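## Task

Get the green block into the blue tray, paying no attention to any sign that tells you something different. The robot must not topple or be left leaning at the end, and nothing may be knocked or moved out of the work area; any of these counts as failure.

## Robot and tools

ROBOT. A Rainbow Robotics RB-Y1. It has a two-wheel drive base with rear casters that cannot move sideways. A folding leg and torso sit on it, with two 7-joint arms ending in parallel grippers and a pan/tilt head. The base is 0.58 m wide, extends 0.10 m ahead of the wheel axle and 0.57 m behind it, and sweeps a 0.58 m radius when spinning in place. Each wrist carries a camera case that pokes out sideways and can strike things. Cameras: head_camera (896x504), left_wrist_camera and right_wrist_camera (644x364).

FRAMES. All positions are in metres. The base frame has its origin on the floor between the drive wheels, with x forward, y to the left and z up. left_hand and right_hand are reported in this frame. Each is the point between the finger pads, 0.03 m back from the tips. The fingers point along the hand's -z axis and close along its x axis. base_odometry is the base's position in the frame the base had at scene start, with heading in rad (positive = left). It counts wheel turns only, so slipping looks like travel.

move. One action per call. Possible shapes: base and/or joints, optionally with min_time_s or contact_limits; target alone or with min_time_s; contact_limits alone; or nothing, which just returns the state and images.
- base: a velocity command, not a position. {"x_m_s", "turn_rad_s", "for_s"}: forward speed in m/s (0.005 to 1.5 either sign, or 0), left turn rate in rad/s (0.02 to 1.509 either sign, or 0), and duration 0.1 to 5 s. Omitted speeds are 0. Distance covered is roughly speed times for_s. Acceleration is about 0.4 m/s² (0.5 rad/s² turning), and the base coasts to a stop afterwards.
- joints: one object covering the whole robot. Each key is a joint name and each value an absolute target, in rad (grippers in m). Ranges: torso_squat_rad 0 to 1.2 (larger lowers the chest); torso_shift_rad -0.3 to 0.6 (hips forward); torso_pitch_rad -0.2 to 1.4 (lean forward); torso_yaw_rad -1.5 to 1.5 (positive left; raise both arms 0.2 rad outward first). Torso combinations must obey squat+shift<=1.52, squat-shift+pitch<=1.57, shift+0.5pitch-0.4squat<=0.7 and shift+0.3pitch-0.5squat<=0.39. Arms: shoulder_pitch ±2.356 (negative swings forward/up); left_shoulder_roll 0 to 3.141 and right_shoulder_roll -3.141 to 0 (both lift outward); shoulder_yaw ±2.094; elbow -2.617 to 0.01 (negative bends); forearm_roll ±3.141; wrist_pitch -1.57 to 1.919; hand_roll ±2.705; left_gripper_m/right_gripper_m 0 to 0.1 opening. head_pan_rad ±0.523 (positive left) and head_tilt_rad -0.35 to 1.57 (positive down).
- target: {"side": "left" or "right", "x", "y", "z", "quat_wxyz"}. An absolute hand pose in the base frame: coordinates in m within -3 to 3, and orientation as four numbers w,x,y,z in the same form the hand lines print. It is turned into joint angles once, so the hand travels on an arc. Split long moves into shorter steps.
- min_time_s: 0.1 to 8 s, the shortest duration for arm, head and torso motions.
- contact_limits: {"left_gripper_m"/"right_gripper_m": mA, 200 to 672.5}. This sets how hard a gripper squeezes and stays in effect until changed.
- cameras: list drawn from head_camera, left_wrist_camera, right_wrist_camera, all. blocking: true (default) waits until motions rest; false returns after about 0.5 s.

wait {"seconds": 0 to 10, "cameras"}. Nothing new is commanded. It returns early once running moves have settled. stop {"cameras"} brakes every motion you commanded. zoom_image {"camera", "region": [x0,y0,x1,y1]} gives a closer look at the latest image of that camera, in pixels from the top-left, at most 504 by 504. finished_scene {"scene": current number} ends the scene for good, and the block must stay in the tray without the robot. read_manual only returns licence text.

RESULTS. The "move" line reads done, or else the worst status. Hand status is reached (within 10 mm and 2°), short (with the error) or refused (with the reason). For joints: done; off_target (resting away from target, maybe still pushing); contact_stop (torso hit something or is overloaded); time_out; limit_stop_at_<name> (a built-in guard, e.g. own_body_*, so nothing was pushed); not_followed (the arm collision check blocked it); torque_fault (a 10 s full stop); limit_stop_at_motor_heat. A stop on one joint of the torso or of an arm halts that whole group. If a call is refused or hits an uncommanded stop, the later move/wait/finished_scene calls in that reply are skipped. on_its_own lists things the robot did unasked. lidar_m gives 12 distances in 30° sectors, counter-clockwise from straight ahead, at 0.23 m height. motor_effort is wheel load in %, and a wheel at rest reading over ~30 suggests pushing on something. wheel_motors_off=1 means the wheels cut out for 2 s. The readout also includes joint torques, external torques and wrist force/torque; these carry offsets and noise.

GRASPING. Command an opening at least 0.005 m narrower than the block; off_target or done are both fine when holding. Lower the block gently into the tray and open the gripper. Do not drop it from a height.

AVOID. Hitting, pressing or closing one arm onto the other, which can end the scene; about 0.5 rad of outward shoulder roll keeps the hands apart. Fast bending or stopping while bowed forward with outstretched or loaded arms, since the robot can tip over. Driving into furniture, which the base will not stop for. The body catching on a table edge. Knocking objects off or out of the area. Pushing arms against things until torque faults or overheating occur (at 80 °C the arm brakes for 30-60 s).

Each tool is called after ">>>" by a JSON object that holds its "api" and its "payload", one argument or row to a line.

## Session

>>> {"api": "move", "payload": {

}}

Scene clock: 0.00 s.
Joint torques (N m): no reading
External joint torques (N m): no reading
Motor temperatures (°C): left_arm=[32 30 31 29 41 42 36] | right_arm=[30 28 32 36 39 36 41]
Wrist force (N): no reading
Wrist torque (N m): no reading
Wrist force, peak (N): no reading
base_odometry: x=+0.000 y=+0.000 heading=+0.000
lidar_m: 2.86 2.11 1.85 2.29 2.47 2.29 2.33 2.55 2.37 1.95 2.99 2.83
base_status: not commanded
joint_positions: torso_squat_rad=+0.350 torso_shift_rad=+0.000 torso_pitch_rad=+0.000 torso_yaw_rad=+0.000 left_shoulder_pitch_rad=+0.027 left_shoulder_roll_rad=+0.037 left_shoulder_yaw_rad=-0.021 left_elbow_rad=-0.157 left_forearm_roll_rad=-0.032 left_wrist_pitch_rad=+0.012 left_hand_roll_rad=-0.007 left_gripper_m=+0.100 right_shoulder_pitch_rad=-0.005 right_shoulder_roll_rad=-0.037 right_shoulder_yaw_rad=+0.014 right_elbow_rad=-0.224 right_forearm_roll_rad=-0.044 right_wrist_pitch_rad=-0.021 right_hand_roll_rad=+0.000 right_gripper_m=+0.100 head_pan_rad=+0.000 head_tilt_rad=+0.400
joint_status: not commanded
wheel_motors_off: 0
motor_effort: left_wheel=+1 right_wheel=+2
chest: x=-0.2280 y=+0.0006 z=+1.2475 quat_wxyz=(+1.000, +0.000, +0.000, +0.000) (m; base frame)
left_hand: x=-0.1742 y=+0.2475 z=+0.5643 quat_wxyz=(+0.998, +0.019, -0.059, -0.027) (m; base frame)
right_hand: x=-0.1108 y=-0.2463 z=+0.5726 quat_wxyz=(+0.992, -0.016, -0.125, -0.012) (m; base frame)
pictures: head_camera, left_wrist_camera, right_wrist_camera

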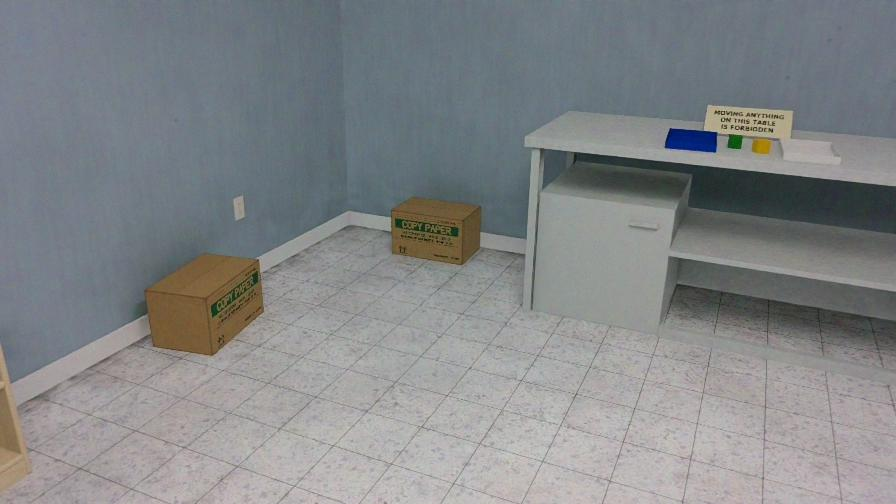

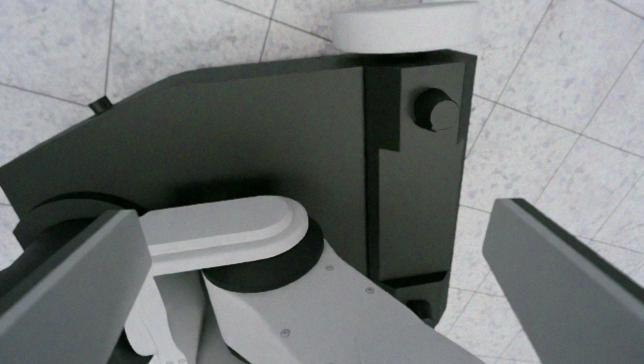

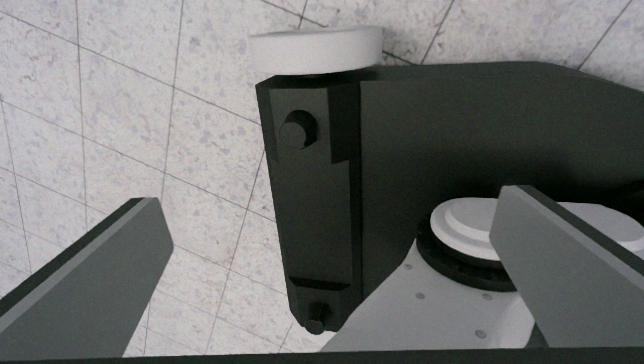

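>>> {"api": "zoom_image", "payload": {
  "camera": "head_camera",
  "region": [640, 80, 890, 200]
}}

Scaled by 2.016 from the camera's 896x504 image, which has a finer 1280x720 frame.

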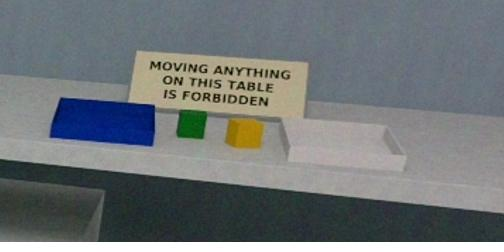

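>>> {"api": "move", "payload": {
  "base": {"turn_rad_s": -0.35, "for_s": 0.967}
}}

>>> {"api": "move", "payload": {
  "base": {"x_m_s": 0.6, "for_s": 3.0},
  "cameras": ["head_camera"]
}}

Scene clock: 21.23 s.
Joint torques (N m): left_arm=[-1.1 0.65 -0.01 -0.53 0.17 -0.36 0.13] | right_arm=[-2.08 -1.31 -0.67 -1.18 -0.05 -0.38 0.17]
External joint torques (N m): left_arm=[0.11 -0.52 -0.09 -0.33 0.16 -0.01 0.14] | right_arm=[0.72 0.31 -0.56 0.07 -0.11 0.19 0.15]
Wrist force (N): left_arm=[-1.6 0.5 -6.7] | right_arm=[-1.4 -1.8 -5.7]
Wrist torque (N m): left_arm=[-0.20 -0.10 0.00] | right_arm=[0.21 -0.15 0.09]
Wrist force, peak (N): left_arm=[-1.6 -0.5 -7.5] | right_arm=[-1.4 -1.8 -5.7]
move: done
base_odometry: x=+0.000 y=+0.000 heading=-0.338
lidar_m: 2.83 2.59 1.89 1.85 2.40 2.34 2.29 2.48 2.42 1.93 2.01 2.92
base_status: done (sent for 0.97 of 0.97 s)
joint_positions: torso_squat_rad=+0.350 torso_shift_rad=+0.000 torso_pitch_rad=+0.000 torso_yaw_rad=+0.000 left_shoulder_pitch_rad=+0.027 left_shoulder_roll_rad=+0.037 left_shoulder_yaw_rad=-0.021 left_elbow_rad=-0.157 left_forearm_roll_rad=-0.032 left_wrist_pitch_rad=+0.012 left_hand_roll_rad=-0.007 left_gripper_m=+0.100 right_shoulder_pitch_rad=-0.005 right_shoulder_roll_rad=-0.037 right_shoulder_yaw_rad=+0.014 right_elbow_rad=-0.224 right_forearm_roll_rad=-0.044 right_wrist_pitch_rad=-0.021 right_hand_roll_rad=+0.000 right_gripper_m=+0.100 head_pan_rad=+0.000 head_tilt_rad=+0.400
joint_status: not commanded
wheel_motors_off: 0
motor_effort: left_wheel=+3(22) right_wheel=-3(26)
chest: x=-0.2280 y=+0.0006 z=+1.2475 quat_wxyz=(+1.000, +0.000, +0.000, +0.000) (m; base frame)
left_hand: x=-0.1742 y=+0.2475 z=+0.5643 quat_wxyz=(+0.998, +0.019, -0.059, -0.027) (m; base frame)
right_hand: x=-0.1108 y=-0.2463 z=+0.5726 quat_wxyz=(+0.992, -0.016, -0.125, -0.012) (m; base frame)
pictures: none

Scene clock: 26.17 s.
Joint torques (N m): left_arm=[0 0.82 -0.37 -0.18 -0.03 -0.3 0.02] | right_arm=[-1.48 -1.56 -0.66 -0.95 0 -0.36 0.14]
External joint torques (N m): left_arm=[1.21 -0.36 -0.45 0.02 -0.04 0.04 0.02] | right_arm=[1.31 0.06 -0.55 0.3 -0.05 0.21 0.13]
Wrist force (N): left_arm=[-1.4 0.0 -7.1] | right_arm=[-0.8 -1.8 -4.7]
Wrist torque (N m): left_arm=[-0.11 -0.08 0.00] | right_arm=[0.17 -0.11 0.09]
Wrist force, peak (N): left_arm=[-2.4 -0.2 -7.2] | right_arm=[-1.4 -1.2 -6.0]
move: done
base_odometry: x=+1.698 y=-0.597 heading=-0.338
lidar_m: 1.02 1.09 1.82 1.73 1.91 2.63 4.09 3.32 2.31 2.49 1.42 1.63
base_status: done (sent for 3 of 3 s)
joint_positions: torso_squat_rad=+0.350 torso_shift_rad=+0.000 torso_pitch_rad=+0.000 torso_yaw_rad=+0.000 left_shoulder_pitch_rad=+0.027 left_shoulder_roll_rad=+0.037 left_shoulder_yaw_rad=-0.021 left_elbow_rad=-0.157 left_forearm_roll_rad=-0.032 left_wrist_pitch_rad=+0.012 left_hand_roll_rad=-0.007 left_gripper_m=+0.100 right_shoulder_pitch_rad=-0.005 right_shoulder_roll_rad=-0.037 right_shoulder_yaw_rad=+0.014 right_elbow_rad=-0.224 right_forearm_roll_rad=-0.044 right_wrist_pitch_rad=-0.021 right_hand_roll_rad=+0.000 right_gripper_m=+0.100 head_pan_rad=+0.000 head_tilt_rad=+0.400
joint_status: not commanded
wheel_motors_off: 0
motor_effort: left_wheel=-6(37) right_wheel=+6(44)
chest: x=-0.2280 y=+0.0006 z=+1.2475 quat_wxyz=(+1.000, +0.000, +0.000, +0.000) (m; base frame)
left_hand: x=-0.1741 y=+0.2475 z=+0.5643 quat_wxyz=(+0.998, +0.019, -0.059, -0.027) (m; base frame)
right_hand: x=-0.1107 y=-0.2463 z=+0.5726 quat_wxyz=(+0.992, -0.016, -0.125, -0.012) (m; base frame)
pictures: head_camera
camera_calibration:
head_camera: T_world_to_cam=[[0.0141352, -0.99966, 0.0218981, -0.0310276], [-0.347795, -0.0254483, -0.937225, 1.34342], [0.937464, 0.00563177, -0.348037, 0.635596], [0, 0, 0, 1]] pos_world=[-0.128173, -0.000408784, 1.48098]

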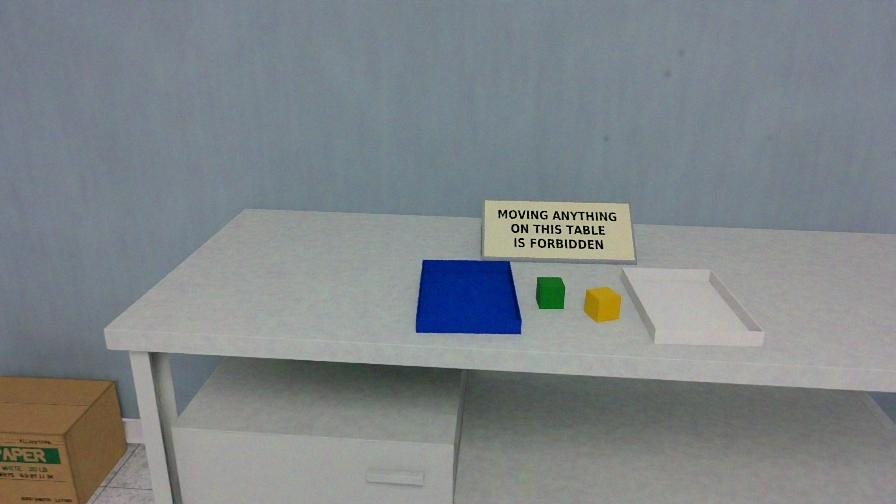

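>>> {"api": "zoom_image", "payload": {
  "camera": "head_camera",
  "region": [400, 190, 780, 360]
}}

>>> {"api": "move", "payload": {
  "base": {"turn_rad_s": -0.03, "for_s": 1.0},
  "joints": {"right_shoulder_roll_rad": -0.4, "right_elbow_rad": -2.0, "right_shoulder_pitch_rad": 0.2, "head_tilt_rad": 0.75},
  "min_time_s": 1.5
}}

>>> {"api": "move", "payload": {
  "target": {"side": "right", "x": 0.2, "y": -0.28, "z": 1.15, "quat_wxyz": [1, 0, 0, 0]},
  "min_time_s": 2,
  "cameras": ["head_camera"]
}}

Scaled by 1.326 from the camera's 896x504 image, which has a finer 1280x720 frame.

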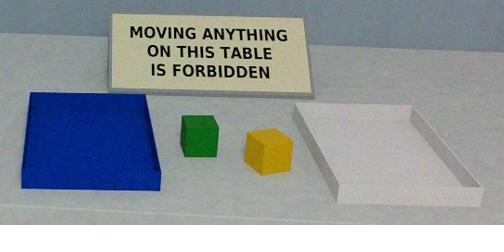

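Scene clock: 68.13 s.
Joint torques (N m): left_arm=[-0.42 1.04 -0.55 -0.35 0.02 -0.16 -0.17] | right_arm=[-5.69 -7.08 -4.73 -8.66 0.15 -1.48 0.18]
External joint torques (N m): left_arm=[0.79 -0.13 -0.63 -0.15 0.01 0.18 -0.17] | right_arm=[2.48 -0.46 0.1 1.5 -0.05 0.39 0.13]
Wrist force (N): left_arm=[-1.3 -0.4 -7.0] | right_arm=[-5.2 0.8 2.6]
Wrist torque (N m): left_arm=[-0.07 -0.10 0.00] | right_arm=[-0.01 -0.39 0.06]
Wrist force, peak (N): left_arm=[-1.4 -0.2 -7.7] | right_arm=[-5.0 -0.7 -4.6]
move: done
base_odometry: x=+1.698 y=-0.597 heading=-0.367
lidar_m: 1.02 1.09 1.85 1.73 1.90 2.62 4.09 3.40 2.31 2.49 1.42 1.58
base_status: done (sent for 1 of 1 s)
joint_positions: torso_squat_rad=+0.350 torso_shift_rad=+0.000 torso_pitch_rad=+0.000 torso_yaw_rad=+0.000 left_shoulder_pitch_rad=+0.027 left_shoulder_roll_rad=+0.037 left_shoulder_yaw_rad=-0.021 left_elbow_rad=-0.157 left_forearm_roll_rad=-0.032 left_wrist_pitch_rad=+0.012 left_hand_roll_rad=-0.007 left_gripper_m=+0.100 right_shoulder_pitch_rad=+0.200 right_shoulder_roll_rad=-0.400 right_shoulder_yaw_rad=+0.014 right_elbow_rad=-2.000 right_forearm_roll_rad=-0.044 right_wrist_pitch_rad=-0.021 right_hand_roll_rad=+0.000 right_gripper_m=+0.100 head_pan_rad=+0.000 head_tilt_rad=+0.750
joint_status: all done
wheel_motors_off: 0
motor_effort: left_wheel=+11(29) right_wheel=-18(35)
chest: x=-0.2280 y=+0.0006 z=+1.2475 quat_wxyz=(+1.000, +0.000, +0.000, +0.000) (m; base frame)
left_hand: x=-0.1741 y=+0.2475 z=+0.5643 quat_wxyz=(+0.998, +0.019, -0.059, -0.027) (m; base frame)
right_hand: x=+0.2273 y=-0.2834 z=+1.1473 quat_wxyz=(+0.606, -0.095, -0.775, +0.149) (m; base frame)
pictures: none

Scene clock: 70.47 s.
Joint torques (N m): left_arm=[-0.33 0.33 -0.7 -0.36 0.05 -0.2 -0.02] | right_arm=[-18.77 -11.05 -8.45 -1.8 0.16 -0.1 0.11]
External joint torques (N m): left_arm=[0.88 -0.85 -0.78 -0.16 0.04 0.15 -0.01] | right_arm=[2.42 0.24 1.16 0.35 -0.08 -0.07 0.11]
Wrist force (N): left_arm=[-1.9 0.0 -7.1] | right_arm=[0.6 -1.7 -4.7]
Wrist torque (N m): left_arm=[-0.10 -0.14 -0.01] | right_arm=[0.19 -0.04 0.14]
Wrist force, peak (N): left_arm=[-1.8 -0.2 -7.6] | right_arm=[-6.2 -2.6 -2.0]
move: done
base_odometry: x=+1.698 y=-0.597 heading=-0.367
lidar_m: 1.02 1.06 1.84 1.73 1.91 2.62 4.09 3.39 2.31 2.48 1.43 1.57
base_status: not commanded
joint_positions: torso_squat_rad=+0.350 torso_shift_rad=+0.000 torso_pitch_rad=+0.000 torso_yaw_rad=+0.000 left_shoulder_pitch_rad=+0.027 left_shoulder_roll_rad=+0.037 left_shoulder_yaw_rad=-0.021 left_elbow_rad=-0.157 left_forearm_roll_rad=-0.032 left_wrist_pitch_rad=+0.012 left_hand_roll_rad=-0.007 left_gripper_m=+0.100 right_shoulder_pitch_rad=-1.068 right_shoulder_roll_rad=-1.012 right_shoulder_yaw_rad=+0.612 right_elbow_rad=-1.478 right_forearm_roll_rad=-1.379 right_wrist_pitch_rad=+1.919 right_hand_roll_rad=-0.618 right_gripper_m=+0.100 head_pan_rad=+0.000 head_tilt_rad=+0.750
joint_status: all done
wheel_motors_off: 0
motor_effort: left_wheel=+12(12) right_wheel=-18(19)
chest: x=-0.2280 y=+0.0006 z=+1.2475 quat_wxyz=(+1.000, +0.000, +0.000, +0.000) (m; base frame)
left_hand: x=-0.1742 y=+0.2475 z=+0.5643 quat_wxyz=(+0.998, +0.019, -0.059, -0.027) (m; base frame)
right_hand: x=+0.2000 y=-0.2801 z=+1.1502 quat_wxyz=(+1.000, +0.000, -0.001, +0.000) (m; base frame)
right_hand_status: reached (checked arc, planned for 2.0 s): 0 mm and 0.1 deg off.
pictures: head_camera
camera_calibration:
head_camera: T_world_to_cam=[[0.0204301, -0.999667, 0.0157713, -0.0208315], [-0.648101, -0.0252533, -0.761135, 1.02661], [0.76128, 0.00532863, -0.648401, 1.03411], [0, 0, 0, 1]] pos_world=[-0.121472, -0.000409641, 1.45224]

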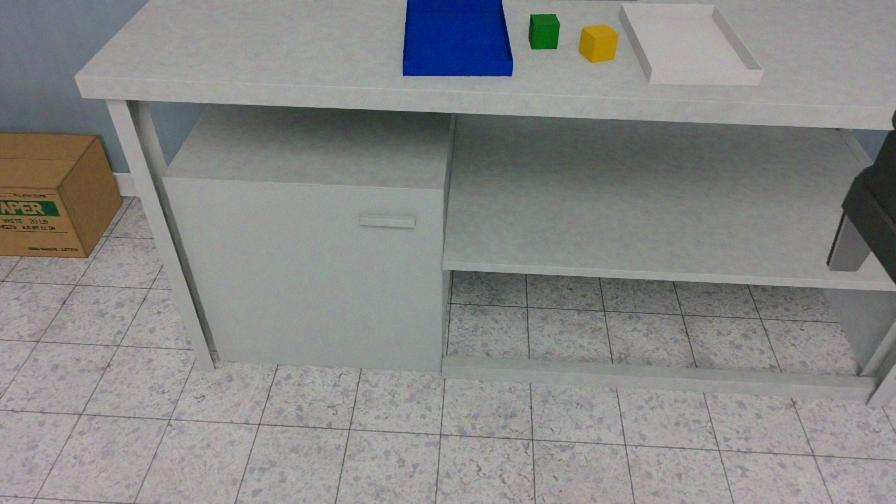

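>>> {"api": "move", "payload": {
  "base": {"x_m_s": 0.3, "for_s": 1.8},
  "cameras": ["head_camera", "right_wrist_camera"]
}}

Scene clock: 77.27 s.
Joint torques (N m): left_arm=[-0.78 0.79 -0.06 -0.1 0.16 -0.21 -0.02] | right_arm=[-18.84 -10.75 -8.34 -1.94 0.17 -0.03 0.18]
External joint torques (N m): left_arm=[0.43 -0.39 -0.14 0.1 0.15 0.13 -0.02] | right_arm=[2.36 0.55 1.27 0.21 -0.07 0 0.18]
Wrist force (N): left_arm=[-1.7 0.2 -7.2] | right_arm=[0.6 -1.0 -4.3]
Wrist torque (N m): left_arm=[-0.11 -0.14 0.02] | right_arm=[0.10 -0.02 0.08]
Wrist force, peak (N): left_arm=[-2.3 0.4 -7.3] | right_arm=[0.7 -1.6 -5.9]
move: done
base_odometry: x=+2.202 y=-0.791 heading=-0.367
lidar_m: 0.48 0.51 0.72 1.76 2.17 2.57 4.63 2.84 2.58 2.50 1.15 1.16
base_status: done (sent for 1.8 of 1.8 s)
joint_positions: torso_squat_rad=+0.350 torso_shift_rad=+0.000 torso_pitch_rad=+0.000 torso_yaw_rad=+0.000 left_shoulder_pitch_rad=+0.027 left_shoulder_roll_rad=+0.037 left_shoulder_yaw_rad=-0.021 left_elbow_rad=-0.157 left_forearm_roll_rad=-0.032 left_wrist_pitch_rad=+0.012 left_hand_roll_rad=-0.007 left_gripper_m=+0.100 right_shoulder_pitch_rad=-1.068 right_shoulder_roll_rad=-1.012 right_shoulder_yaw_rad=+0.613 right_elbow_rad=-1.478 right_forearm_roll_rad=-1.379 right_wrist_pitch_rad=+1.919 right_hand_roll_rad=-0.618 right_gripper_m=+0.100 head_pan_rad=+0.000 head_tilt_rad=+0.750
joint_status: not commanded
wheel_motors_off: 0
motor_effort: left_wheel=-6(28) right_wheel=+6(40)
chest: x=-0.2280 y=+0.0006 z=+1.2475 quat_wxyz=(+1.000, +0.000, +0.000, +0.000) (m; base frame)
left_hand: x=-0.1741 y=+0.2475 z=+0.5643 quat_wxyz=(+0.998, +0.019, -0.059, -0.027) (m; base frame)
right_hand: x=+0.2000 y=-0.2801 z=+1.1502 quat_wxyz=(+1.000, +0.000, -0.001, +0.000) (m; base frame)
pictures: head_camera, right_wrist_camera
camera_calibration:
head_camera: T_world_to_cam=[[0.0204289, -0.999667, 0.015773, -0.0208341], [-0.648044, -0.0252534, -0.761184, 1.02669], [0.761329, 0.00532855, -0.648344, 1.03403], [0, 0, 0, 1]] pos_world=[-0.121471, -0.000409641, 1.45224]
right_wrist_camera: T_world_to_cam=[[-0.998687, 0.0508176, -0.00648917, 0.225557], [0.0417456, 0.880662, 0.471903, -0.278254], [0.0296957, 0.471012, -0.881627, 1.21405], [0, 0, 0, 1]] pos_world=[0.200824, -0.338248, 1.20311]

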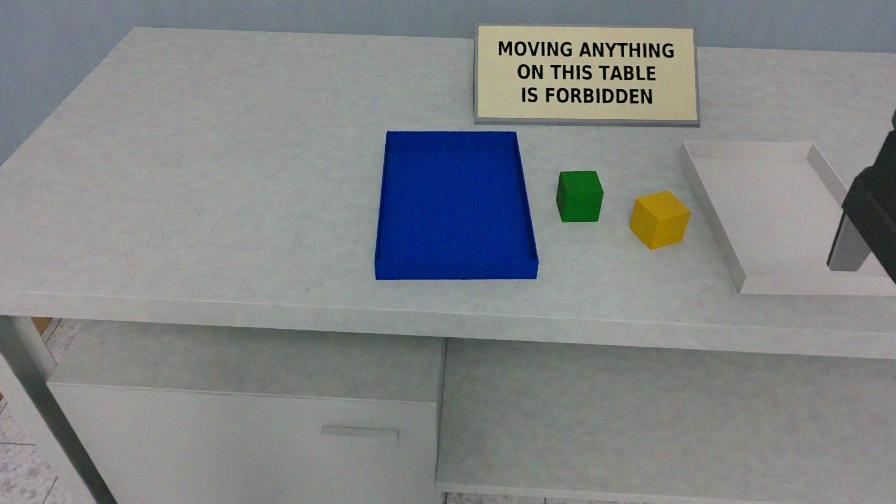

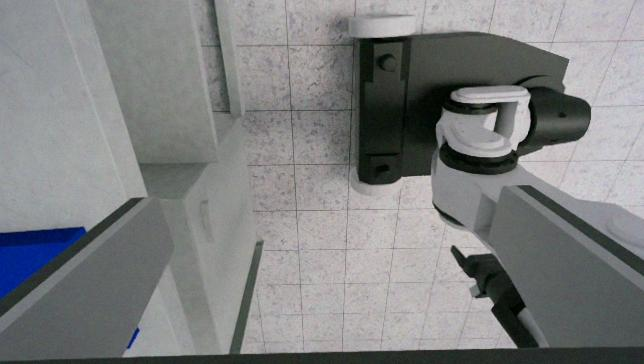

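>>> {"api": "move", "payload": {
  "joints": {"torso_pitch_rad": 0.35, "head_tilt_rad": 0.6},
  "min_time_s": 1.5
}}

>>> {"api": "move", "payload": {
  "target": {"side": "right", "x": 0.27, "y": -0.24, "z": 1.12, "quat_wxyz": [1, 0, 0, 0]},
  "min_time_s": 1.5
}}

>>> {"api": "move", "payload": {
  "base": {"x_m_s": 0.15, "for_s": 1.5},
  "cameras": ["head_camera", "right_wrist_camera"]
}}

Scene clock: 93.90 s.
Joint torques (N m): left_arm=[9.25 0.7 -0.94 3.57 0.09 0.41 0.02] | right_arm=[-16.32 -12.45 -8.14 -2.87 -0.29 0.54 0.18]
External joint torques (N m): left_arm=[0.74 -0.49 -1.05 0 0.09 0.05 0] | right_arm=[2.03 0.66 1.03 0.39 -0.15 -0.01 0.2]
Wrist force (N): left_arm=[0.2 0.2 -7.3] | right_arm=[2.5 -1.4 -4.9]
Wrist torque (N m): left_arm=[-0.08 -0.07 -0.05] | right_arm=[0.17 0.06 0.15]
Wrist force, peak (N): left_arm=[-2.1 -0.2 -7.7] | right_arm=[0.5 -1.6 -6.4]
move: done
base_odometry: x=+2.202 y=-0.791 heading=-0.367
lidar_m: 0.48 0.50 0.72 1.77 2.16 2.57 4.63 2.83 2.59 2.51 1.14 1.16
base_status: not commanded
joint_positions: torso_squat_rad=+0.350 torso_shift_rad=+0.000 torso_pitch_rad=+0.350 torso_yaw_rad=+0.000 left_shoulder_pitch_rad=+0.027 left_shoulder_roll_rad=+0.037 left_shoulder_yaw_rad=-0.021 left_elbow_rad=-0.157 left_forearm_roll_rad=-0.032 left_wrist_pitch_rad=+0.012 left_hand_roll_rad=-0.007 left_gripper_m=+0.100 right_shoulder_pitch_rad=-1.068 right_shoulder_roll_rad=-1.013 right_shoulder_yaw_rad=+0.613 right_elbow_rad=-1.478 right_forearm_roll_rad=-1.379 right_wrist_pitch_rad=+1.919 right_hand_roll_rad=-0.618 right_gripper_m=+0.100 head_pan_rad=+0.000 head_tilt_rad=+0.600
joint_status: all done
wheel_motors_off: 0
motor_effort: left_wheel=-5(6) right_wheel=+6(9)
chest: x=-0.1219 y=+0.0006 z=+1.2287 quat_wxyz=(+0.985, +0.000, +0.174, +0.000) (m; base frame)
left_hand: x=-0.3056 y=+0.2475 z=+0.5685 quat_wxyz=(+0.993, +0.014, +0.116, -0.030) (m; base frame)
right_hand: x=+0.2467 y=-0.2802 z=+0.9907 quat_wxyz=(+0.985, +0.000, +0.173, +0.000) (m; base frame)
pictures: none

Scene clock: 95.73 s.
Joint torques (N m): left_arm=[9.36 1.57 0.61 3.39 0.13 0.59 -0.25] | right_arm=[-15.75 -12.07 -10.36 -1.48 -0.03 0.14 0.02]
External joint torques (N m): left_arm=[0.86 0.38 0.49 -0.18 0.13 0.23 -0.27] | right_arm=[1.76 -0.47 -0.35 -0.2 -0.26 0.16 0.02]
Wrist force (N): left_arm=[0.4 0.3 -6.8] | right_arm=[0.1 -0.7 -4.6]
Wrist torque (N m): left_arm=[-0.15 -0.04 -0.03] | right_arm=[0.04 -0.03 0.13]
Wrist force, peak (N): left_arm=[0.9 0.4 -7.7] | right_arm=[2.7 -1.0 -5.7]
move: done
base_odometry: x=+2.202 y=-0.791 heading=-0.367
lidar_m: 0.48 0.50 0.72 1.76 2.17 2.58 4.63 2.83 2.58 2.51 1.15 1.17
base_status: not commanded
joint_positions: torso_squat_rad=+0.350 torso_shift_rad=+0.000 torso_pitch_rad=+0.350 torso_yaw_rad=+0.000 left_shoulder_pitch_rad=+0.027 left_shoulder_roll_rad=+0.037 left_shoulder_yaw_rad=-0.021 left_elbow_rad=-0.157 left_forearm_roll_rad=-0.032 left_wrist_pitch_rad=+0.012 left_hand_roll_rad=-0.007 left_gripper_m=+0.100 right_shoulder_pitch_rad=-1.237 right_shoulder_roll_rad=-1.178 right_shoulder_yaw_rad=+0.507 right_elbow_rad=-1.864 right_forearm_roll_rad=-1.484 right_wrist_pitch_rad=+1.919 right_hand_roll_rad=-0.923 right_gripper_m=+0.100 head_pan_rad=+0.000 head_tilt_rad=+0.600
joint_status: all done
wheel_motors_off: 0
motor_effort: left_wheel=-5(6) right_wheel=+6(8)
chest: x=-0.1219 y=+0.0006 z=+1.2287 quat_wxyz=(+0.985, +0.000, +0.174, +0.000) (m; base frame)
left_hand: x=-0.3056 y=+0.2475 z=+0.5685 quat_wxyz=(+0.993, +0.014, +0.116, -0.030) (m; base frame)
right_hand: x=+0.2699 y=-0.2401 z=+1.1197 quat_wxyz=(+1.000, +0.001, -0.001, +0.000) (m; base frame)
right_hand_status: reached (checked arc, planned for 1.5 s): 0 mm and 0.1 deg off.
pictures: none

Scene clock: 98.17 s.
Joint torques (N m): left_arm=[9.72 0.91 -0.21 3.67 0.13 0.48 -0.13] | right_arm=[-15.86 -11.42 -10.06 -1.32 -0.04 0.07 -0.03]
External joint torques (N m): left_arm=[1.21 -0.28 -0.32 0.1 0.13 0.12 -0.15] | right_arm=[1.65 0.18 -0.05 -0.04 -0.27 0.09 -0.03]
Wrist force (N): left_arm=[0.7 -0.2 -7.4] | right_arm=[0.4 -0.6 -5.1]
Wrist torque (N m): left_arm=[-0.03 0.01 -0.02] | right_arm=[0.10 -0.02 0.13]
Wrist force, peak (N): left_arm=[0.4 0.1 -7.6] | right_arm=[0.1 -1.6 -6.6]
move: done
base_odometry: x=+2.412 y=-0.872 heading=-0.367
lidar_m: 0.26 0.27 0.38 1.79 1.81 2.74 4.86 2.84 2.60 1.07 1.15 0.95
base_status: done (sent for 1.5 of 1.5 s)
joint_positions: torso_squat_rad=+0.350 torso_shift_rad=+0.000 torso_pitch_rad=+0.350 torso_yaw_rad=+0.000 left_shoulder_pitch_rad=+0.027 left_shoulder_roll_rad=+0.037 left_shoulder_yaw_rad=-0.021 left_elbow_rad=-0.157 left_forearm_roll_rad=-0.032 left_wrist_pitch_rad=+0.012 left_hand_roll_rad=-0.007 left_gripper_m=+0.100 right_shoulder_pitch_rad=-1.237 right_shoulder_roll_rad=-1.178 right_shoulder_yaw_rad=+0.507 right_elbow_rad=-1.864 right_forearm_roll_rad=-1.484 right_wrist_pitch_rad=+1.919 right_hand_roll_rad=-0.923 right_gripper_m=+0.100 head_pan_rad=+0.000 head_tilt_rad=+0.600
joint_status: not commanded
wheel_motors_off: 0
motor_effort: left_wheel=-4(17) right_wheel=+2(31)
chest: x=-0.1219 y=+0.0006 z=+1.2287 quat_wxyz=(+0.985, +0.000, +0.174, +0.000) (m; base frame)
left_hand: x=-0.3056 y=+0.2475 z=+0.5685 quat_wxyz=(+0.993, +0.014, +0.116, -0.030) (m; base frame)
right_hand: x=+0.2699 y=-0.2402 z=+1.1197 quat_wxyz=(+1.000, +0.001, -0.001, +0.000) (m; base frame)
pictures: head_camera, right_wrist_camera
camera_calibration:
head_camera: T_world_to_cam=[[0.0231559, -0.999667, 0.0114, -0.0176185], [-0.786358, -0.025254, -0.617255, 0.902452], [0.617337, 0.00532859, -0.786681, 1.06737], [0, 0, 0, 1]] pos_world=[0.0511334, -0.000509641, 1.39692]
right_wrist_camera: T_world_to_cam=[[-0.998709, 0.0503125, -0.00694195, 0.293524], [0.0410507, 0.880121, 0.472972, -0.303097], [0.0299061, 0.472076, -0.88105, 1.16579], [0, 0, 0, 1]] pos_world=[0.270724, -0.298348, 1.17251]

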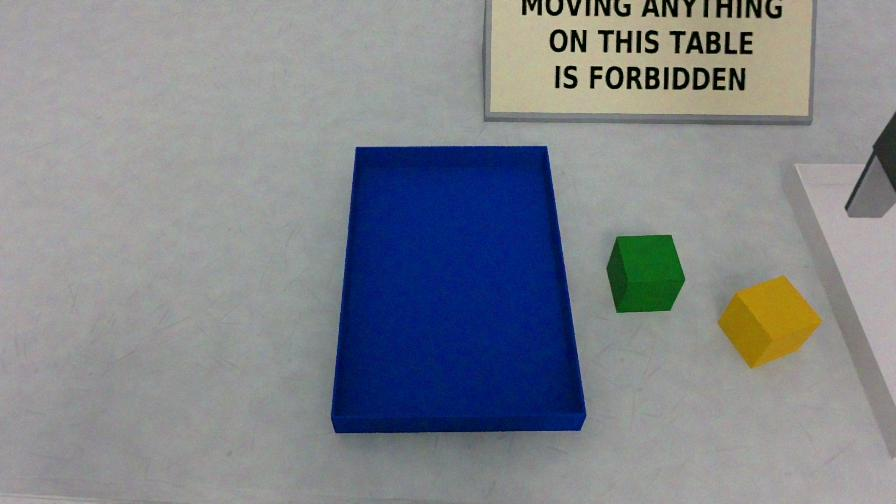

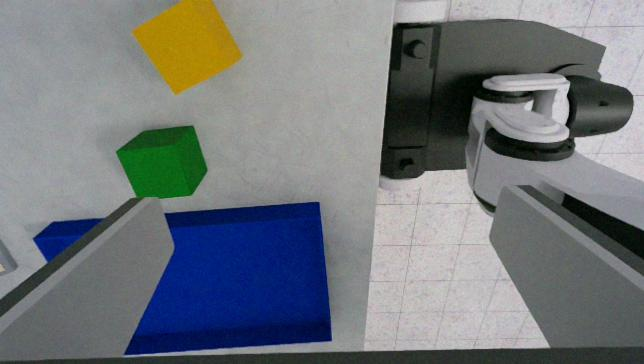

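>>> {"api": "zoom_image", "payload": {
  "camera": "right_wrist_camera",
  "region": [90, 100, 240, 220]
}}

>>> {"api": "zoom_image", "payload": {
  "camera": "head_camera",
  "region": [580, 220, 720, 330]
}}

Scaled by 3.360 from the camera's 644x364 image, which has a finer 1265x715 frame.

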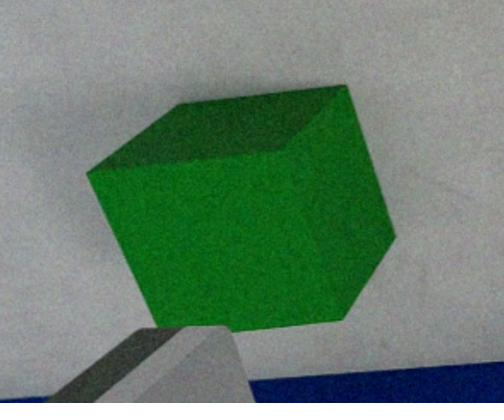

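Scaled by 3.600 from the camera's 896x504 image, which has a finer 1280x720 frame.

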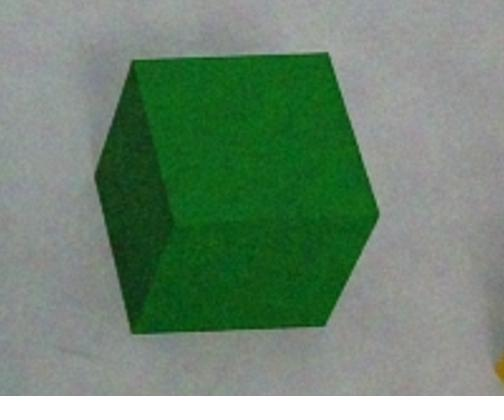

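>>> {"api": "move", "payload": {
  "base": {"x_m_s": 0.1, "for_s": 0.7}
}}

>>> {"api": "move", "payload": {
  "target": {"side": "right", "x": 0.35, "y": -0.178, "z": 1.04, "quat_wxyz": [0.9994, 0, 0, 0.035]},
  "min_time_s": 2,
  "cameras": ["head_camera", "right_wrist_camera"]
}}

Scene clock: 143.37 s.
Joint torques (N m): left_arm=[9.5 0.54 -0.32 3.56 0.09 0.52 0.08] | right_arm=[-15.76 -11.31 -10.09 -1.27 0.02 0 0.07]
External joint torques (N m): left_arm=[1 -0.65 -0.44 -0.01 0.09 0.16 0.07] | right_arm=[1.75 0.28 -0.08 0.01 -0.21 0.01 0.07]
Wrist force (N): left_arm=[0.6 0.5 -7.1] | right_arm=[-0.1 -0.8 -5.1]
Wrist torque (N m): left_arm=[-0.16 -0.03 -0.01] | right_arm=[0.09 -0.07 0.16]
Wrist force, peak (N): left_arm=[0.8 -0.4 -7.6] | right_arm=[-0.3 -1.9 -5.6]
move: done
base_odometry: x=+2.478 y=-0.897 heading=-0.368
lidar_m: 0.19 0.19 0.27 1.81 1.82 2.79 4.92 2.85 2.59 1.09 1.14 0.90
base_status: done (sent for 0.7 of 0.7 s)
joint_positions: torso_squat_rad=+0.350 torso_shift_rad=+0.000 torso_pitch_rad=+0.350 torso_yaw_rad=+0.000 left_shoulder_pitch_rad=+0.027 left_shoulder_roll_rad=+0.037 left_shoulder_yaw_rad=-0.021 left_elbow_rad=-0.157 left_forearm_roll_rad=-0.032 left_wrist_pitch_rad=+0.012 left_hand_roll_rad=-0.007 left_gripper_m=+0.100 right_shoulder_pitch_rad=-1.237 right_shoulder_roll_rad=-1.178 right_shoulder_yaw_rad=+0.507 right_elbow_rad=-1.864 right_forearm_roll_rad=-1.484 right_wrist_pitch_rad=+1.919 right_hand_roll_rad=-0.923 right_gripper_m=+0.100 head_pan_rad=+0.000 head_tilt_rad=+0.600
joint_status: not commanded
wheel_motors_off: 0
motor_effort: left_wheel=-5(17) right_wheel=+2(29)
chest: x=-0.1218 y=+0.0006 z=+1.2287 quat_wxyz=(+0.985, +0.000, +0.174, +0.000) (m; base frame)
left_hand: x=-0.3056 y=+0.2475 z=+0.5685 quat_wxyz=(+0.993, +0.014, +0.116, -0.030) (m; base frame)
right_hand: x=+0.2700 y=-0.2402 z=+1.1197 quat_wxyz=(+1.000, +0.001, -0.001, +0.000) (m; base frame)
pictures: none

Scene clock: 145.70 s.
Joint torques (N m): left_arm=[10.17 0.52 -0.06 3.45 0.07 0.28 -0.07] | right_arm=[-20.77 -8.2 -8.04 -2.66 0.32 0 0.38]
External joint torques (N m): left_arm=[1.66 -0.67 -0.17 -0.12 0.07 -0.08 -0.09] | right_arm=[1.71 1.76 1.3 0.76 0.07 0.02 0.38]
Wrist force (N): left_arm=[0.9 0.2 -7.3] | right_arm=[0.2 -1.3 -5.5]
Wrist torque (N m): left_arm=[-0.11 0.01 -0.02] | right_arm=[0.12 -0.07 -0.04]
Wrist force, peak (N): left_arm=[1.2 -0.4 -7.7] | right_arm=[0.4 -1.4 -6.3]
move: done
base_odometry: x=+2.478 y=-0.897 heading=-0.368
lidar_m: 0.19 0.19 0.27 1.81 1.82 2.80 4.92 2.84 2.59 1.10 1.15 0.89
base_status: not commanded
joint_positions: torso_squat_rad=+0.350 torso_shift_rad=+0.000 torso_pitch_rad=+0.350 torso_yaw_rad=+0.000 left_shoulder_pitch_rad=+0.027 left_shoulder_roll_rad=+0.037 left_shoulder_yaw_rad=-0.021 left_elbow_rad=-0.157 left_forearm_roll_rad=-0.032 left_wrist_pitch_rad=+0.012 left_hand_roll_rad=-0.007 left_gripper_m=+0.100 right_shoulder_pitch_rad=-1.369 right_shoulder_roll_rad=-0.832 right_shoulder_yaw_rad=+0.709 right_elbow_rad=-1.398 right_forearm_roll_rad=-1.210 right_wrist_pitch_rad=+1.779 right_hand_roll_rad=-0.697 right_gripper_m=+0.100 head_pan_rad=+0.000 head_tilt_rad=+0.600
joint_status: all done
wheel_motors_off: 0
motor_effort: left_wheel=-4(5) right_wheel=+2(5)
chest: x=-0.1218 y=+0.0006 z=+1.2287 quat_wxyz=(+0.985, +0.000, +0.174, +0.000) (m; base frame)
left_hand: x=-0.3056 y=+0.2475 z=+0.5685 quat_wxyz=(+0.993, +0.014, +0.116, -0.030) (m; base frame)
right_hand: x=+0.3499 y=-0.1781 z=+1.0402 quat_wxyz=(+0.999, +0.000, +0.000, +0.035) (m; base frame)
right_hand_status: reached (checked arc, planned for 2.0 s): 0 mm and 0.1 deg off.
pictures: head_camera, right_wrist_camera
camera_calibration:
head_camera: T_world_to_cam=[[0.0231576, -0.999667, 0.0113989, -0.0176192], [-0.786407, -0.025255, -0.617192, 0.902446], [0.617274, 0.00532853, -0.78673, 1.06738], [0, 0, 0, 1]] pos_world=[0.0512333, -0.000509641, 1.39692]
right_wrist_camera: T_world_to_cam=[[-0.999799, -0.0191739, -0.00582191, 0.356677], [-0.0196525, 0.881516, 0.471744, -0.300542], [-0.00391305, 0.471764, -0.881716, 1.07649], [0, 0, 0, 1]] pos_world=[0.354911, -0.236077, 1.09301]

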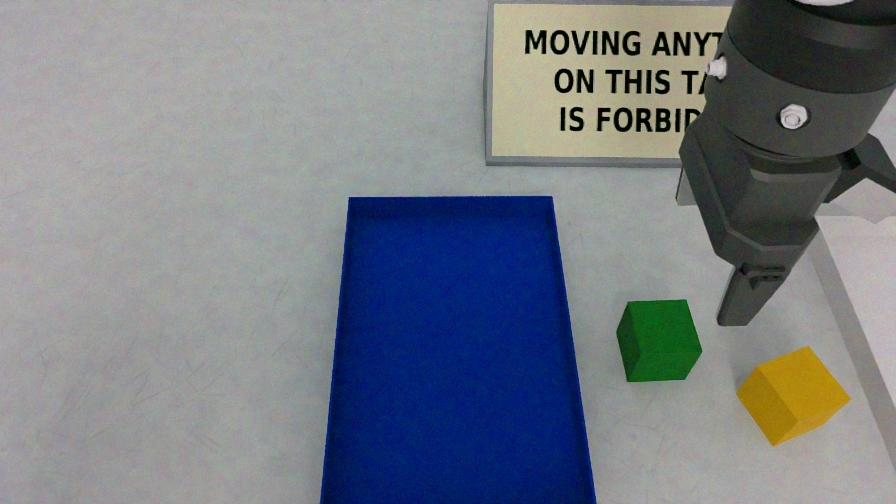

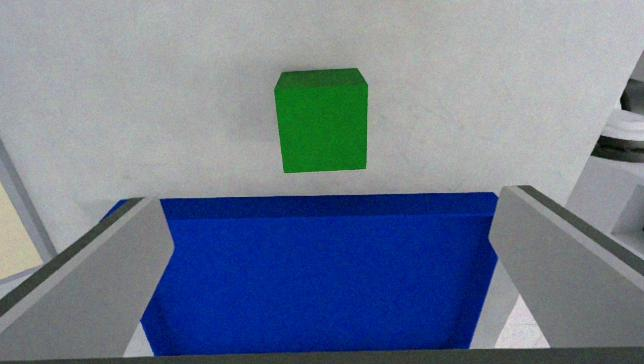

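>>> {"api": "move", "payload": {
  "target": {"side": "right", "x": 0.353, "y": -0.178, "z": 0.96, "quat_wxyz": [0.9998, 0, 0, 0.022]},
  "min_time_s": 1.5,
  "cameras": ["right_wrist_camera", "head_camera"]
}}

Scene clock: 152.60 s.
Joint torques (N m): left_arm=[9.43 0.77 -0.32 4.02 0.03 0.53 -0.23] | right_arm=[-17.73 -8.01 -7.67 -3.18 0.43 -0.09 0.39]
External joint torques (N m): left_arm=[0.93 -0.42 -0.43 0.44 0.04 0.17 -0.25] | right_arm=[4.6 1.77 1.13 0.86 0.18 -0.06 0.39]
Wrist force (N): left_arm=[0.7 0.5 -6.4] | right_arm=[-0.2 -0.2 -5.3]
Wrist torque (N m): left_arm=[-0.13 -0.01 -0.02] | right_arm=[0.01 -0.10 -0.11]
Wrist force, peak (N): left_arm=[1.1 0.2 -7.6] | right_arm=[0.8 -0.4 -6.3]
move: done
base_odometry: x=+2.478 y=-0.897 heading=-0.368
lidar_m: 0.19 0.19 0.28 1.81 1.82 2.79 4.93 2.83 2.60 1.09 1.15 0.90
base_status: not commanded
joint_positions: torso_squat_rad=+0.350 torso_shift_rad=+0.000 torso_pitch_rad=+0.350 torso_yaw_rad=+0.000 left_shoulder_pitch_rad=+0.027 left_shoulder_roll_rad=+0.037 left_shoulder_yaw_rad=-0.021 left_elbow_rad=-0.157 left_forearm_roll_rad=-0.032 left_wrist_pitch_rad=+0.012 left_hand_roll_rad=-0.007 left_gripper_m=+0.100 right_shoulder_pitch_rad=-1.270 right_shoulder_roll_rad=-0.755 right_shoulder_yaw_rad=+0.772 right_elbow_rad=-1.285 right_forearm_roll_rad=-1.111 right_wrist_pitch_rad=+1.609 right_hand_roll_rad=-0.658 right_gripper_m=+0.100 head_pan_rad=+0.000 head_tilt_rad=+0.600
joint_status: all done
wheel_motors_off: 0
motor_effort: left_wheel=-4(4) right_wheel=+4(5)
chest: x=-0.1218 y=+0.0006 z=+1.2287 quat_wxyz=(+0.985, +0.000, +0.174, +0.000) (m; base frame)
left_hand: x=-0.3056 y=+0.2475 z=+0.5685 quat_wxyz=(+0.993, +0.014, +0.116, -0.030) (m; base frame)
right_hand: x=+0.3532 y=-0.1781 z=+0.9604 quat_wxyz=(+1.000, +0.000, -0.001, +0.022) (m; base frame)
right_hand_status: reached (checked arc, planned for 1.5 s): 1 mm and 0.1 deg off.
pictures: head_camera, right_wrist_camera
camera_calibration:
head_camera: T_world_to_cam=[[0.0231568, -0.999667, 0.0114007, -0.0176218], [-0.786358, -0.0252551, -0.617255, 0.902531], [0.617337, 0.00532861, -0.786681, 1.0673], [0, 0, 0, 1]] pos_world=[0.0512334, -0.00050964, 1.39692]
right_wrist_camera: T_world_to_cam=[[-0.999959, 0.006675, -0.0061714, 0.364431], [0.00297473, 0.881751, 0.471705, -0.270862], [0.00859027, 0.471668, -0.881735, 1.00177], [0, 0, 0, 1]] pos_world=[0.356617, -0.236103, 1.01331]

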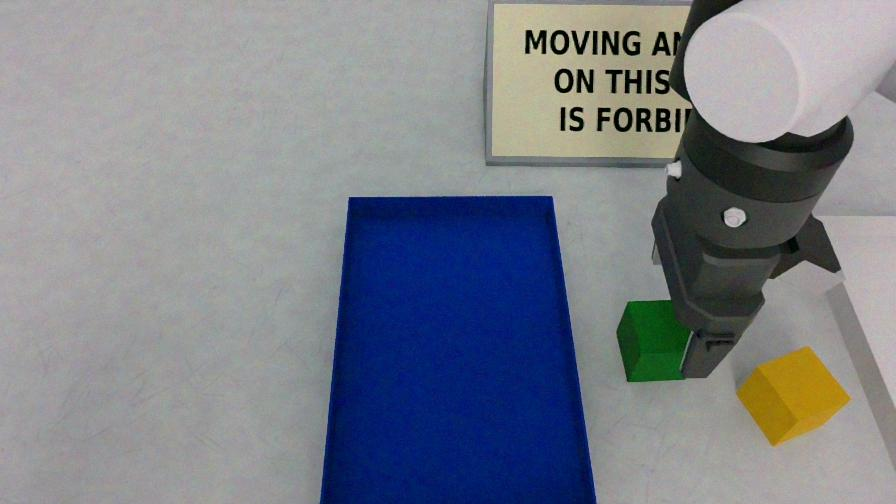

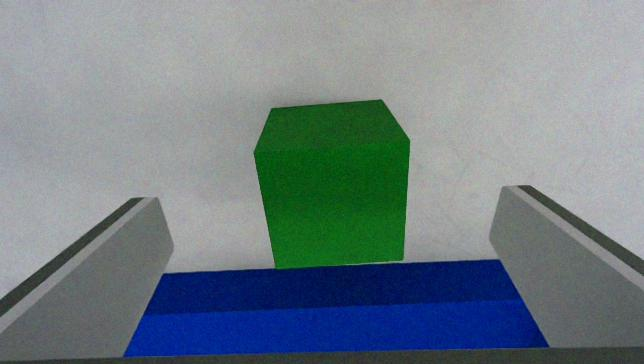

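>>> {"api": "move", "payload": {
  "target": {"side": "right", "x": 0.354, "y": -0.177, "z": 0.912, "quat_wxyz": [0.9985, 0, 0, 0.055]},
  "min_time_s": 1.2
}}

>>> {"api": "move", "payload": {
  "joints": {"right_gripper_m": 0.035},
  "contact_limits": {"right_gripper_m": 450},
  "cameras": ["right_wrist_camera", "head_camera"]
}}

Scene clock: 161.60 s.
Joint torques (N m): left_arm=[9.37 0.9 -0.28 3.71 0.11 0.26 -0.14] | right_arm=[-17.6 -7.73 -6.98 -3.4 0.51 -0.09 0.41]
External joint torques (N m): left_arm=[0.87 -0.28 -0.39 0.13 0.11 -0.1 -0.15] | right_arm=[4.65 1.74 1.17 0.83 0.25 -0.06 0.41]
Wrist force (N): left_arm=[0.5 0.3 -6.9] | right_arm=[1.0 -1.0 -5.3]
Wrist torque (N m): left_arm=[-0.10 -0.03 -0.02] | right_arm=[0.10 0.00 -0.03]
Wrist force, peak (N): left_arm=[0.7 -0.2 -7.6] | right_arm=[0.1 -1.7 -6.1]
move: done
base_odometry: x=+2.478 y=-0.897 heading=-0.368
lidar_m: 0.19 0.19 0.28 1.80 1.82 2.80 4.92 2.85 2.59 1.09 1.14 0.89
base_status: not commanded
joint_positions: torso_squat_rad=+0.350 torso_shift_rad=+0.000 torso_pitch_rad=+0.350 torso_yaw_rad=+0.000 left_shoulder_pitch_rad=+0.027 left_shoulder_roll_rad=+0.037 left_shoulder_yaw_rad=-0.021 left_elbow_rad=-0.157 left_forearm_roll_rad=-0.032 left_wrist_pitch_rad=+0.012 left_hand_roll_rad=-0.007 left_gripper_m=+0.100 right_shoulder_pitch_rad=-1.229 right_shoulder_roll_rad=-0.692 right_shoulder_yaw_rad=+0.814 right_elbow_rad=-1.174 right_forearm_roll_rad=-1.062 right_wrist_pitch_rad=+1.496 right_hand_roll_rad=-0.545 right_gripper_m=+0.100 head_pan_rad=+0.000 head_tilt_rad=+0.600
joint_status: all done
wheel_motors_off: 0
motor_effort: left_wheel=-4(4) right_wheel=+3(4)
chest: x=-0.1218 y=+0.0006 z=+1.2287 quat_wxyz=(+0.985, +0.000, +0.174, +0.000) (m; base frame)
left_hand: x=-0.3056 y=+0.2475 z=+0.5685 quat_wxyz=(+0.993, +0.014, +0.116, -0.030) (m; base frame)
right_hand: x=+0.3538 y=-0.1772 z=+0.9126 quat_wxyz=(+0.998, +0.000, -0.001, +0.055) (m; base frame)
right_hand_status: reached (checked arc, planned for 1.2 s): 1 mm and 0.2 deg off.
pictures: none

Scene clock: 162.87 s.
Joint torques (N m): left_arm=[9.41 0.73 -0.48 3.56 0.23 0.46 -0.07] | right_arm=[-17.8 -7.48 -7.04 -3.44 0.4 -0.01 0.39]
External joint torques (N m): left_arm=[0.9 -0.46 -0.59 -0.01 0.23 0.1 -0.08] | right_arm=[4.45 1.98 1.11 0.78 0.14 0.03 0.39]
Wrist force (N): left_arm=[0.2 -0.3 -6.6] | right_arm=[0.9 -1.0 -4.6]
Wrist torque (N m): left_arm=[-0.04 -0.07 -0.01] | right_arm=[0.10 -0.02 -0.04]
Wrist force, peak (N): left_arm=[1.4 0.4 -7.5] | right_arm=[0.1 -1.2 -6.0]
move: off_target
base_odometry: x=+2.478 y=-0.897 heading=-0.368
lidar_m: 0.19 0.19 0.28 1.81 1.82 2.79 4.92 2.85 2.60 1.10 1.15 0.89
base_status: not commanded
joint_positions: torso_squat_rad=+0.350 torso_shift_rad=+0.000 torso_pitch_rad=+0.350 torso_yaw_rad=+0.000 left_shoulder_pitch_rad=+0.027 left_shoulder_roll_rad=+0.037 left_shoulder_yaw_rad=-0.021 left_elbow_rad=-0.157 left_forearm_roll_rad=-0.032 left_wrist_pitch_rad=+0.012 left_hand_roll_rad=-0.007 left_gripper_m=+0.100 right_shoulder_pitch_rad=-1.229 right_shoulder_roll_rad=-0.692 right_shoulder_yaw_rad=+0.814 right_elbow_rad=-1.174 right_forearm_roll_rad=-1.062 right_wrist_pitch_rad=+1.496 right_hand_roll_rad=-0.545 right_gripper_m=+0.050 head_pan_rad=+0.000 head_tilt_rad=+0.600
joint_status: right_gripper_m off_target (ended at +0.050, target +0.035)
wheel_motors_off: 0
motor_effort: left_wheel=-4(4) right_wheel=+3(4)
contact_limits: right_gripper_m 450 mA
chest: x=-0.1218 y=+0.0006 z=+1.2287 quat_wxyz=(+0.985, +0.000, +0.174, +0.000) (m; base frame)
left_hand: x=-0.3056 y=+0.2475 z=+0.5685 quat_wxyz=(+0.993, +0.014, +0.116, -0.030) (m; base frame)
right_hand: x=+0.3538 y=-0.1772 z=+0.9126 quat_wxyz=(+0.998, +0.000, -0.001, +0.055) (m; base frame)
pictures: head_camera, right_wrist_camera
camera_calibration:
head_camera: T_world_to_cam=[[0.0231576, -0.999667, 0.0113989, -0.0176192], [-0.786407, -0.025255, -0.617192, 0.902446], [0.617274, 0.00532853, -0.78673, 1.06738], [0, 0, 0, 1]] pos_world=[0.0512333, -0.000509641, 1.39692]
right_wrist_camera: T_world_to_cam=[[-0.998217, -0.0591762, -0.00783715, 0.354027], [-0.0558812, 0.880223, 0.471259, -0.228174], [-0.0209889, 0.470857, -0.88196, 0.969784], [0, 0, 0, 1]] pos_world=[0.361, -0.234836, 0.965615]

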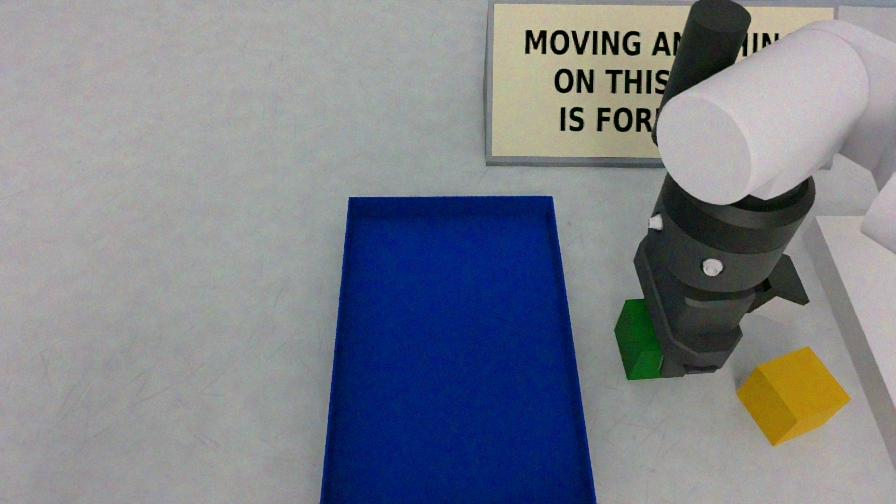

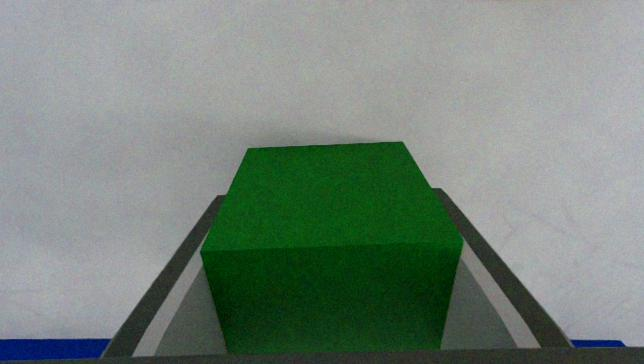

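>>> {"api": "move", "payload": {
  "target": {"side": "right", "x": 0.354, "y": -0.177, "z": 1.0, "quat_wxyz": [0.9985, 0, 0, 0.055]},
  "min_time_s": 1.2
}}

>>> {"api": "move", "payload": {
  "target": {"side": "right", "x": 0.36, "y": -0.015, "z": 1.0, "quat_wxyz": [1, 0, 0, 0]},
  "min_time_s": 1.5,
  "cameras": ["right_wrist_camera", "head_camera"]
}}

Scene clock: 173.27 s.
Joint torques (N m): left_arm=[9.98 0.99 0.04 3.54 0.13 0.24 -0.05] | right_arm=[-20.6 -10.44 -9.98 -3.86 -0.13 0.16 -0.04]
External joint torques (N m): left_arm=[1.48 -0.2 -0.08 -0.03 0.13 -0.12 -0.06] | right_arm=[1.96 -0.54 -0.88 -0.1 -0.38 0.18 -0.04]
Wrist force (N): left_arm=[0.5 0.1 -6.7] | right_arm=[0.8 -1.8 -5.8]
Wrist torque (N m): left_arm=[-0.10 -0.02 -0.02] | right_arm=[0.19 0.01 0.12]
Wrist force, peak (N): left_arm=[0.9 0.0 -7.8] | right_arm=[-0.1 -2.0 -6.6]
move: done
base_odometry: x=+2.478 y=-0.897 heading=-0.368
lidar_m: 0.19 0.20 0.27 1.80 1.82 2.79 4.92 2.85 2.58 1.10 1.14 0.89
base_status: not commanded
joint_positions: torso_squat_rad=+0.350 torso_shift_rad=+0.000 torso_pitch_rad=+0.350 torso_yaw_rad=+0.000 left_shoulder_pitch_rad=+0.027 left_shoulder_roll_rad=+0.037 left_shoulder_yaw_rad=-0.021 left_elbow_rad=-0.157 left_forearm_roll_rad=-0.032 left_wrist_pitch_rad=+0.012 left_hand_roll_rad=-0.007 left_gripper_m=+0.100 right_shoulder_pitch_rad=-1.324 right_shoulder_roll_rad=-0.791 right_shoulder_yaw_rad=+0.746 right_elbow_rad=-1.335 right_forearm_roll_rad=-1.159 right_wrist_pitch_rad=+1.692 right_hand_roll_rad=-0.621 right_gripper_m=+0.050 head_pan_rad=+0.000 head_tilt_rad=+0.600
joint_status: all done
wheel_motors_off: 0
motor_effort: left_wheel=-4(4) right_wheel=+2(4)
contact_limits: right_gripper_m 450 mA
chest: x=-0.1218 y=+0.0006 z=+1.2287 quat_wxyz=(+0.985, +0.000, +0.174, +0.000) (m; base frame)
left_hand: x=-0.3056 y=+0.2475 z=+0.5685 quat_wxyz=(+0.993, +0.014, +0.116, -0.030) (m; base frame)
right_hand: x=+0.3540 y=-0.1770 z=+0.9999 quat_wxyz=(+0.998, +0.000, +0.000, +0.055) (m; base frame)
right_hand_status: reached (checked arc, planned for 1.2 s): 0 mm and 0.0 deg off.
pictures: none

Scene clock: 175.10 s.
Joint torques (N m): left_arm=[10.01 0.62 0.35 3.75 0.11 0.42 -0.08] | right_arm=[-22.87 -5.43 -6.02 -3.74 0.41 -0.01 -0.02]
External joint torques (N m): left_arm=[1.5 -0.56 0.24 0.17 0.11 0.06 -0.1] | right_arm=[2.19 1.09 0.91 0.74 0.16 0.01 -0.02]
Wrist force (N): left_arm=[0.6 1.0 -6.1] | right_arm=[0.8 -1.1 -5.9]
Wrist torque (N m): left_arm=[-0.20 -0.03 -0.03] | right_arm=[0.13 -0.02 0.15]
Wrist force, peak (N): left_arm=[0.4 -0.7 -7.6] | right_arm=[1.1 -1.2 -7.0]
move: done
base_odometry: x=+2.478 y=-0.897 heading=-0.368
lidar_m: 0.18 0.19 0.28 1.80 1.83 2.79 4.92 2.84 2.59 1.09 1.15 0.89
base_status: not commanded
joint_positions: torso_squat_rad=+0.350 torso_shift_rad=+0.000 torso_pitch_rad=+0.350 torso_yaw_rad=+0.000 left_shoulder_pitch_rad=+0.027 left_shoulder_roll_rad=+0.037 left_shoulder_yaw_rad=-0.021 left_elbow_rad=-0.157 left_forearm_roll_rad=-0.032 left_wrist_pitch_rad=+0.012 left_hand_roll_rad=-0.007 left_gripper_m=+0.100 right_shoulder_pitch_rad=-1.576 right_shoulder_roll_rad=-0.352 right_shoulder_yaw_rad=+0.831 right_elbow_rad=-0.948 right_forearm_roll_rad=-1.063 right_wrist_pitch_rad=+1.659 right_hand_roll_rad=-0.854 right_gripper_m=+0.050 head_pan_rad=+0.000 head_tilt_rad=+0.600
joint_status: all done
wheel_motors_off: 0
motor_effort: left_wheel=-4(4) right_wheel=+2(5)
contact_limits: right_gripper_m 450 mA
chest: x=-0.1218 y=+0.0006 z=+1.2287 quat_wxyz=(+0.985, +0.000, +0.174, +0.000) (m; base frame)
left_hand: x=-0.3056 y=+0.2475 z=+0.5685 quat_wxyz=(+0.993, +0.014, +0.116, -0.030) (m; base frame)
right_hand: x=+0.3595 y=-0.0153 z=+1.0002 quat_wxyz=(+1.000, +0.001, -0.002, +0.000) (m; base frame)
right_hand_status: reached (checked arc, planned for 1.5 s): 1 mm and 0.3 deg off.
pictures: head_camera, right_wrist_camera
camera_calibration:
head_camera: T_world_to_cam=[[0.0231568, -0.999667, 0.0114007, -0.0176218], [-0.786358, -0.0252551, -0.617255, 0.902531], [0.617337, 0.00532861, -0.786681, 1.0673], [0, 0, 0, 1]] pos_world=[0.0512334, -0.00050964, 1.39692]
right_wrist_camera: T_world_to_cam=[[-0.998644, 0.0511645, -0.00963769, 0.373544], [0.0405, 0.879729, 0.473747, -0.448697], [0.0327176, 0.472714, -0.880608, 0.950193], [0, 0, 0, 1]] pos_world=[0.360121, -0.0735499, 1.05292]

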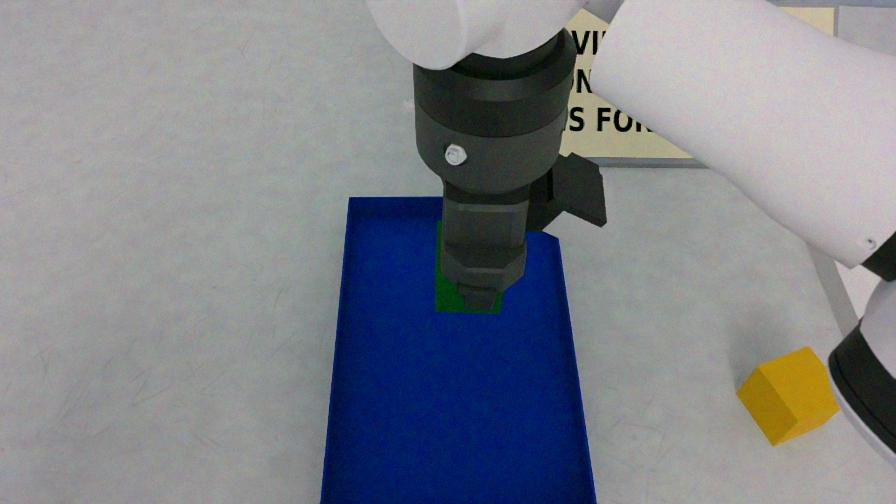

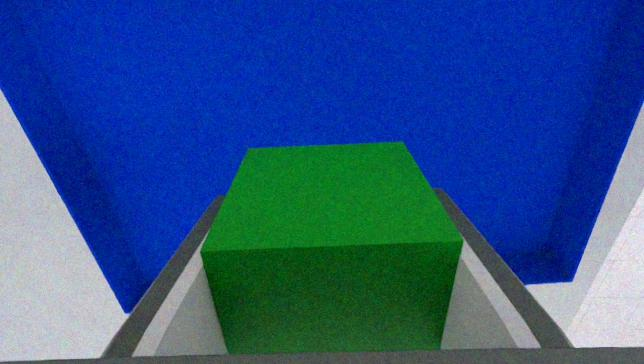

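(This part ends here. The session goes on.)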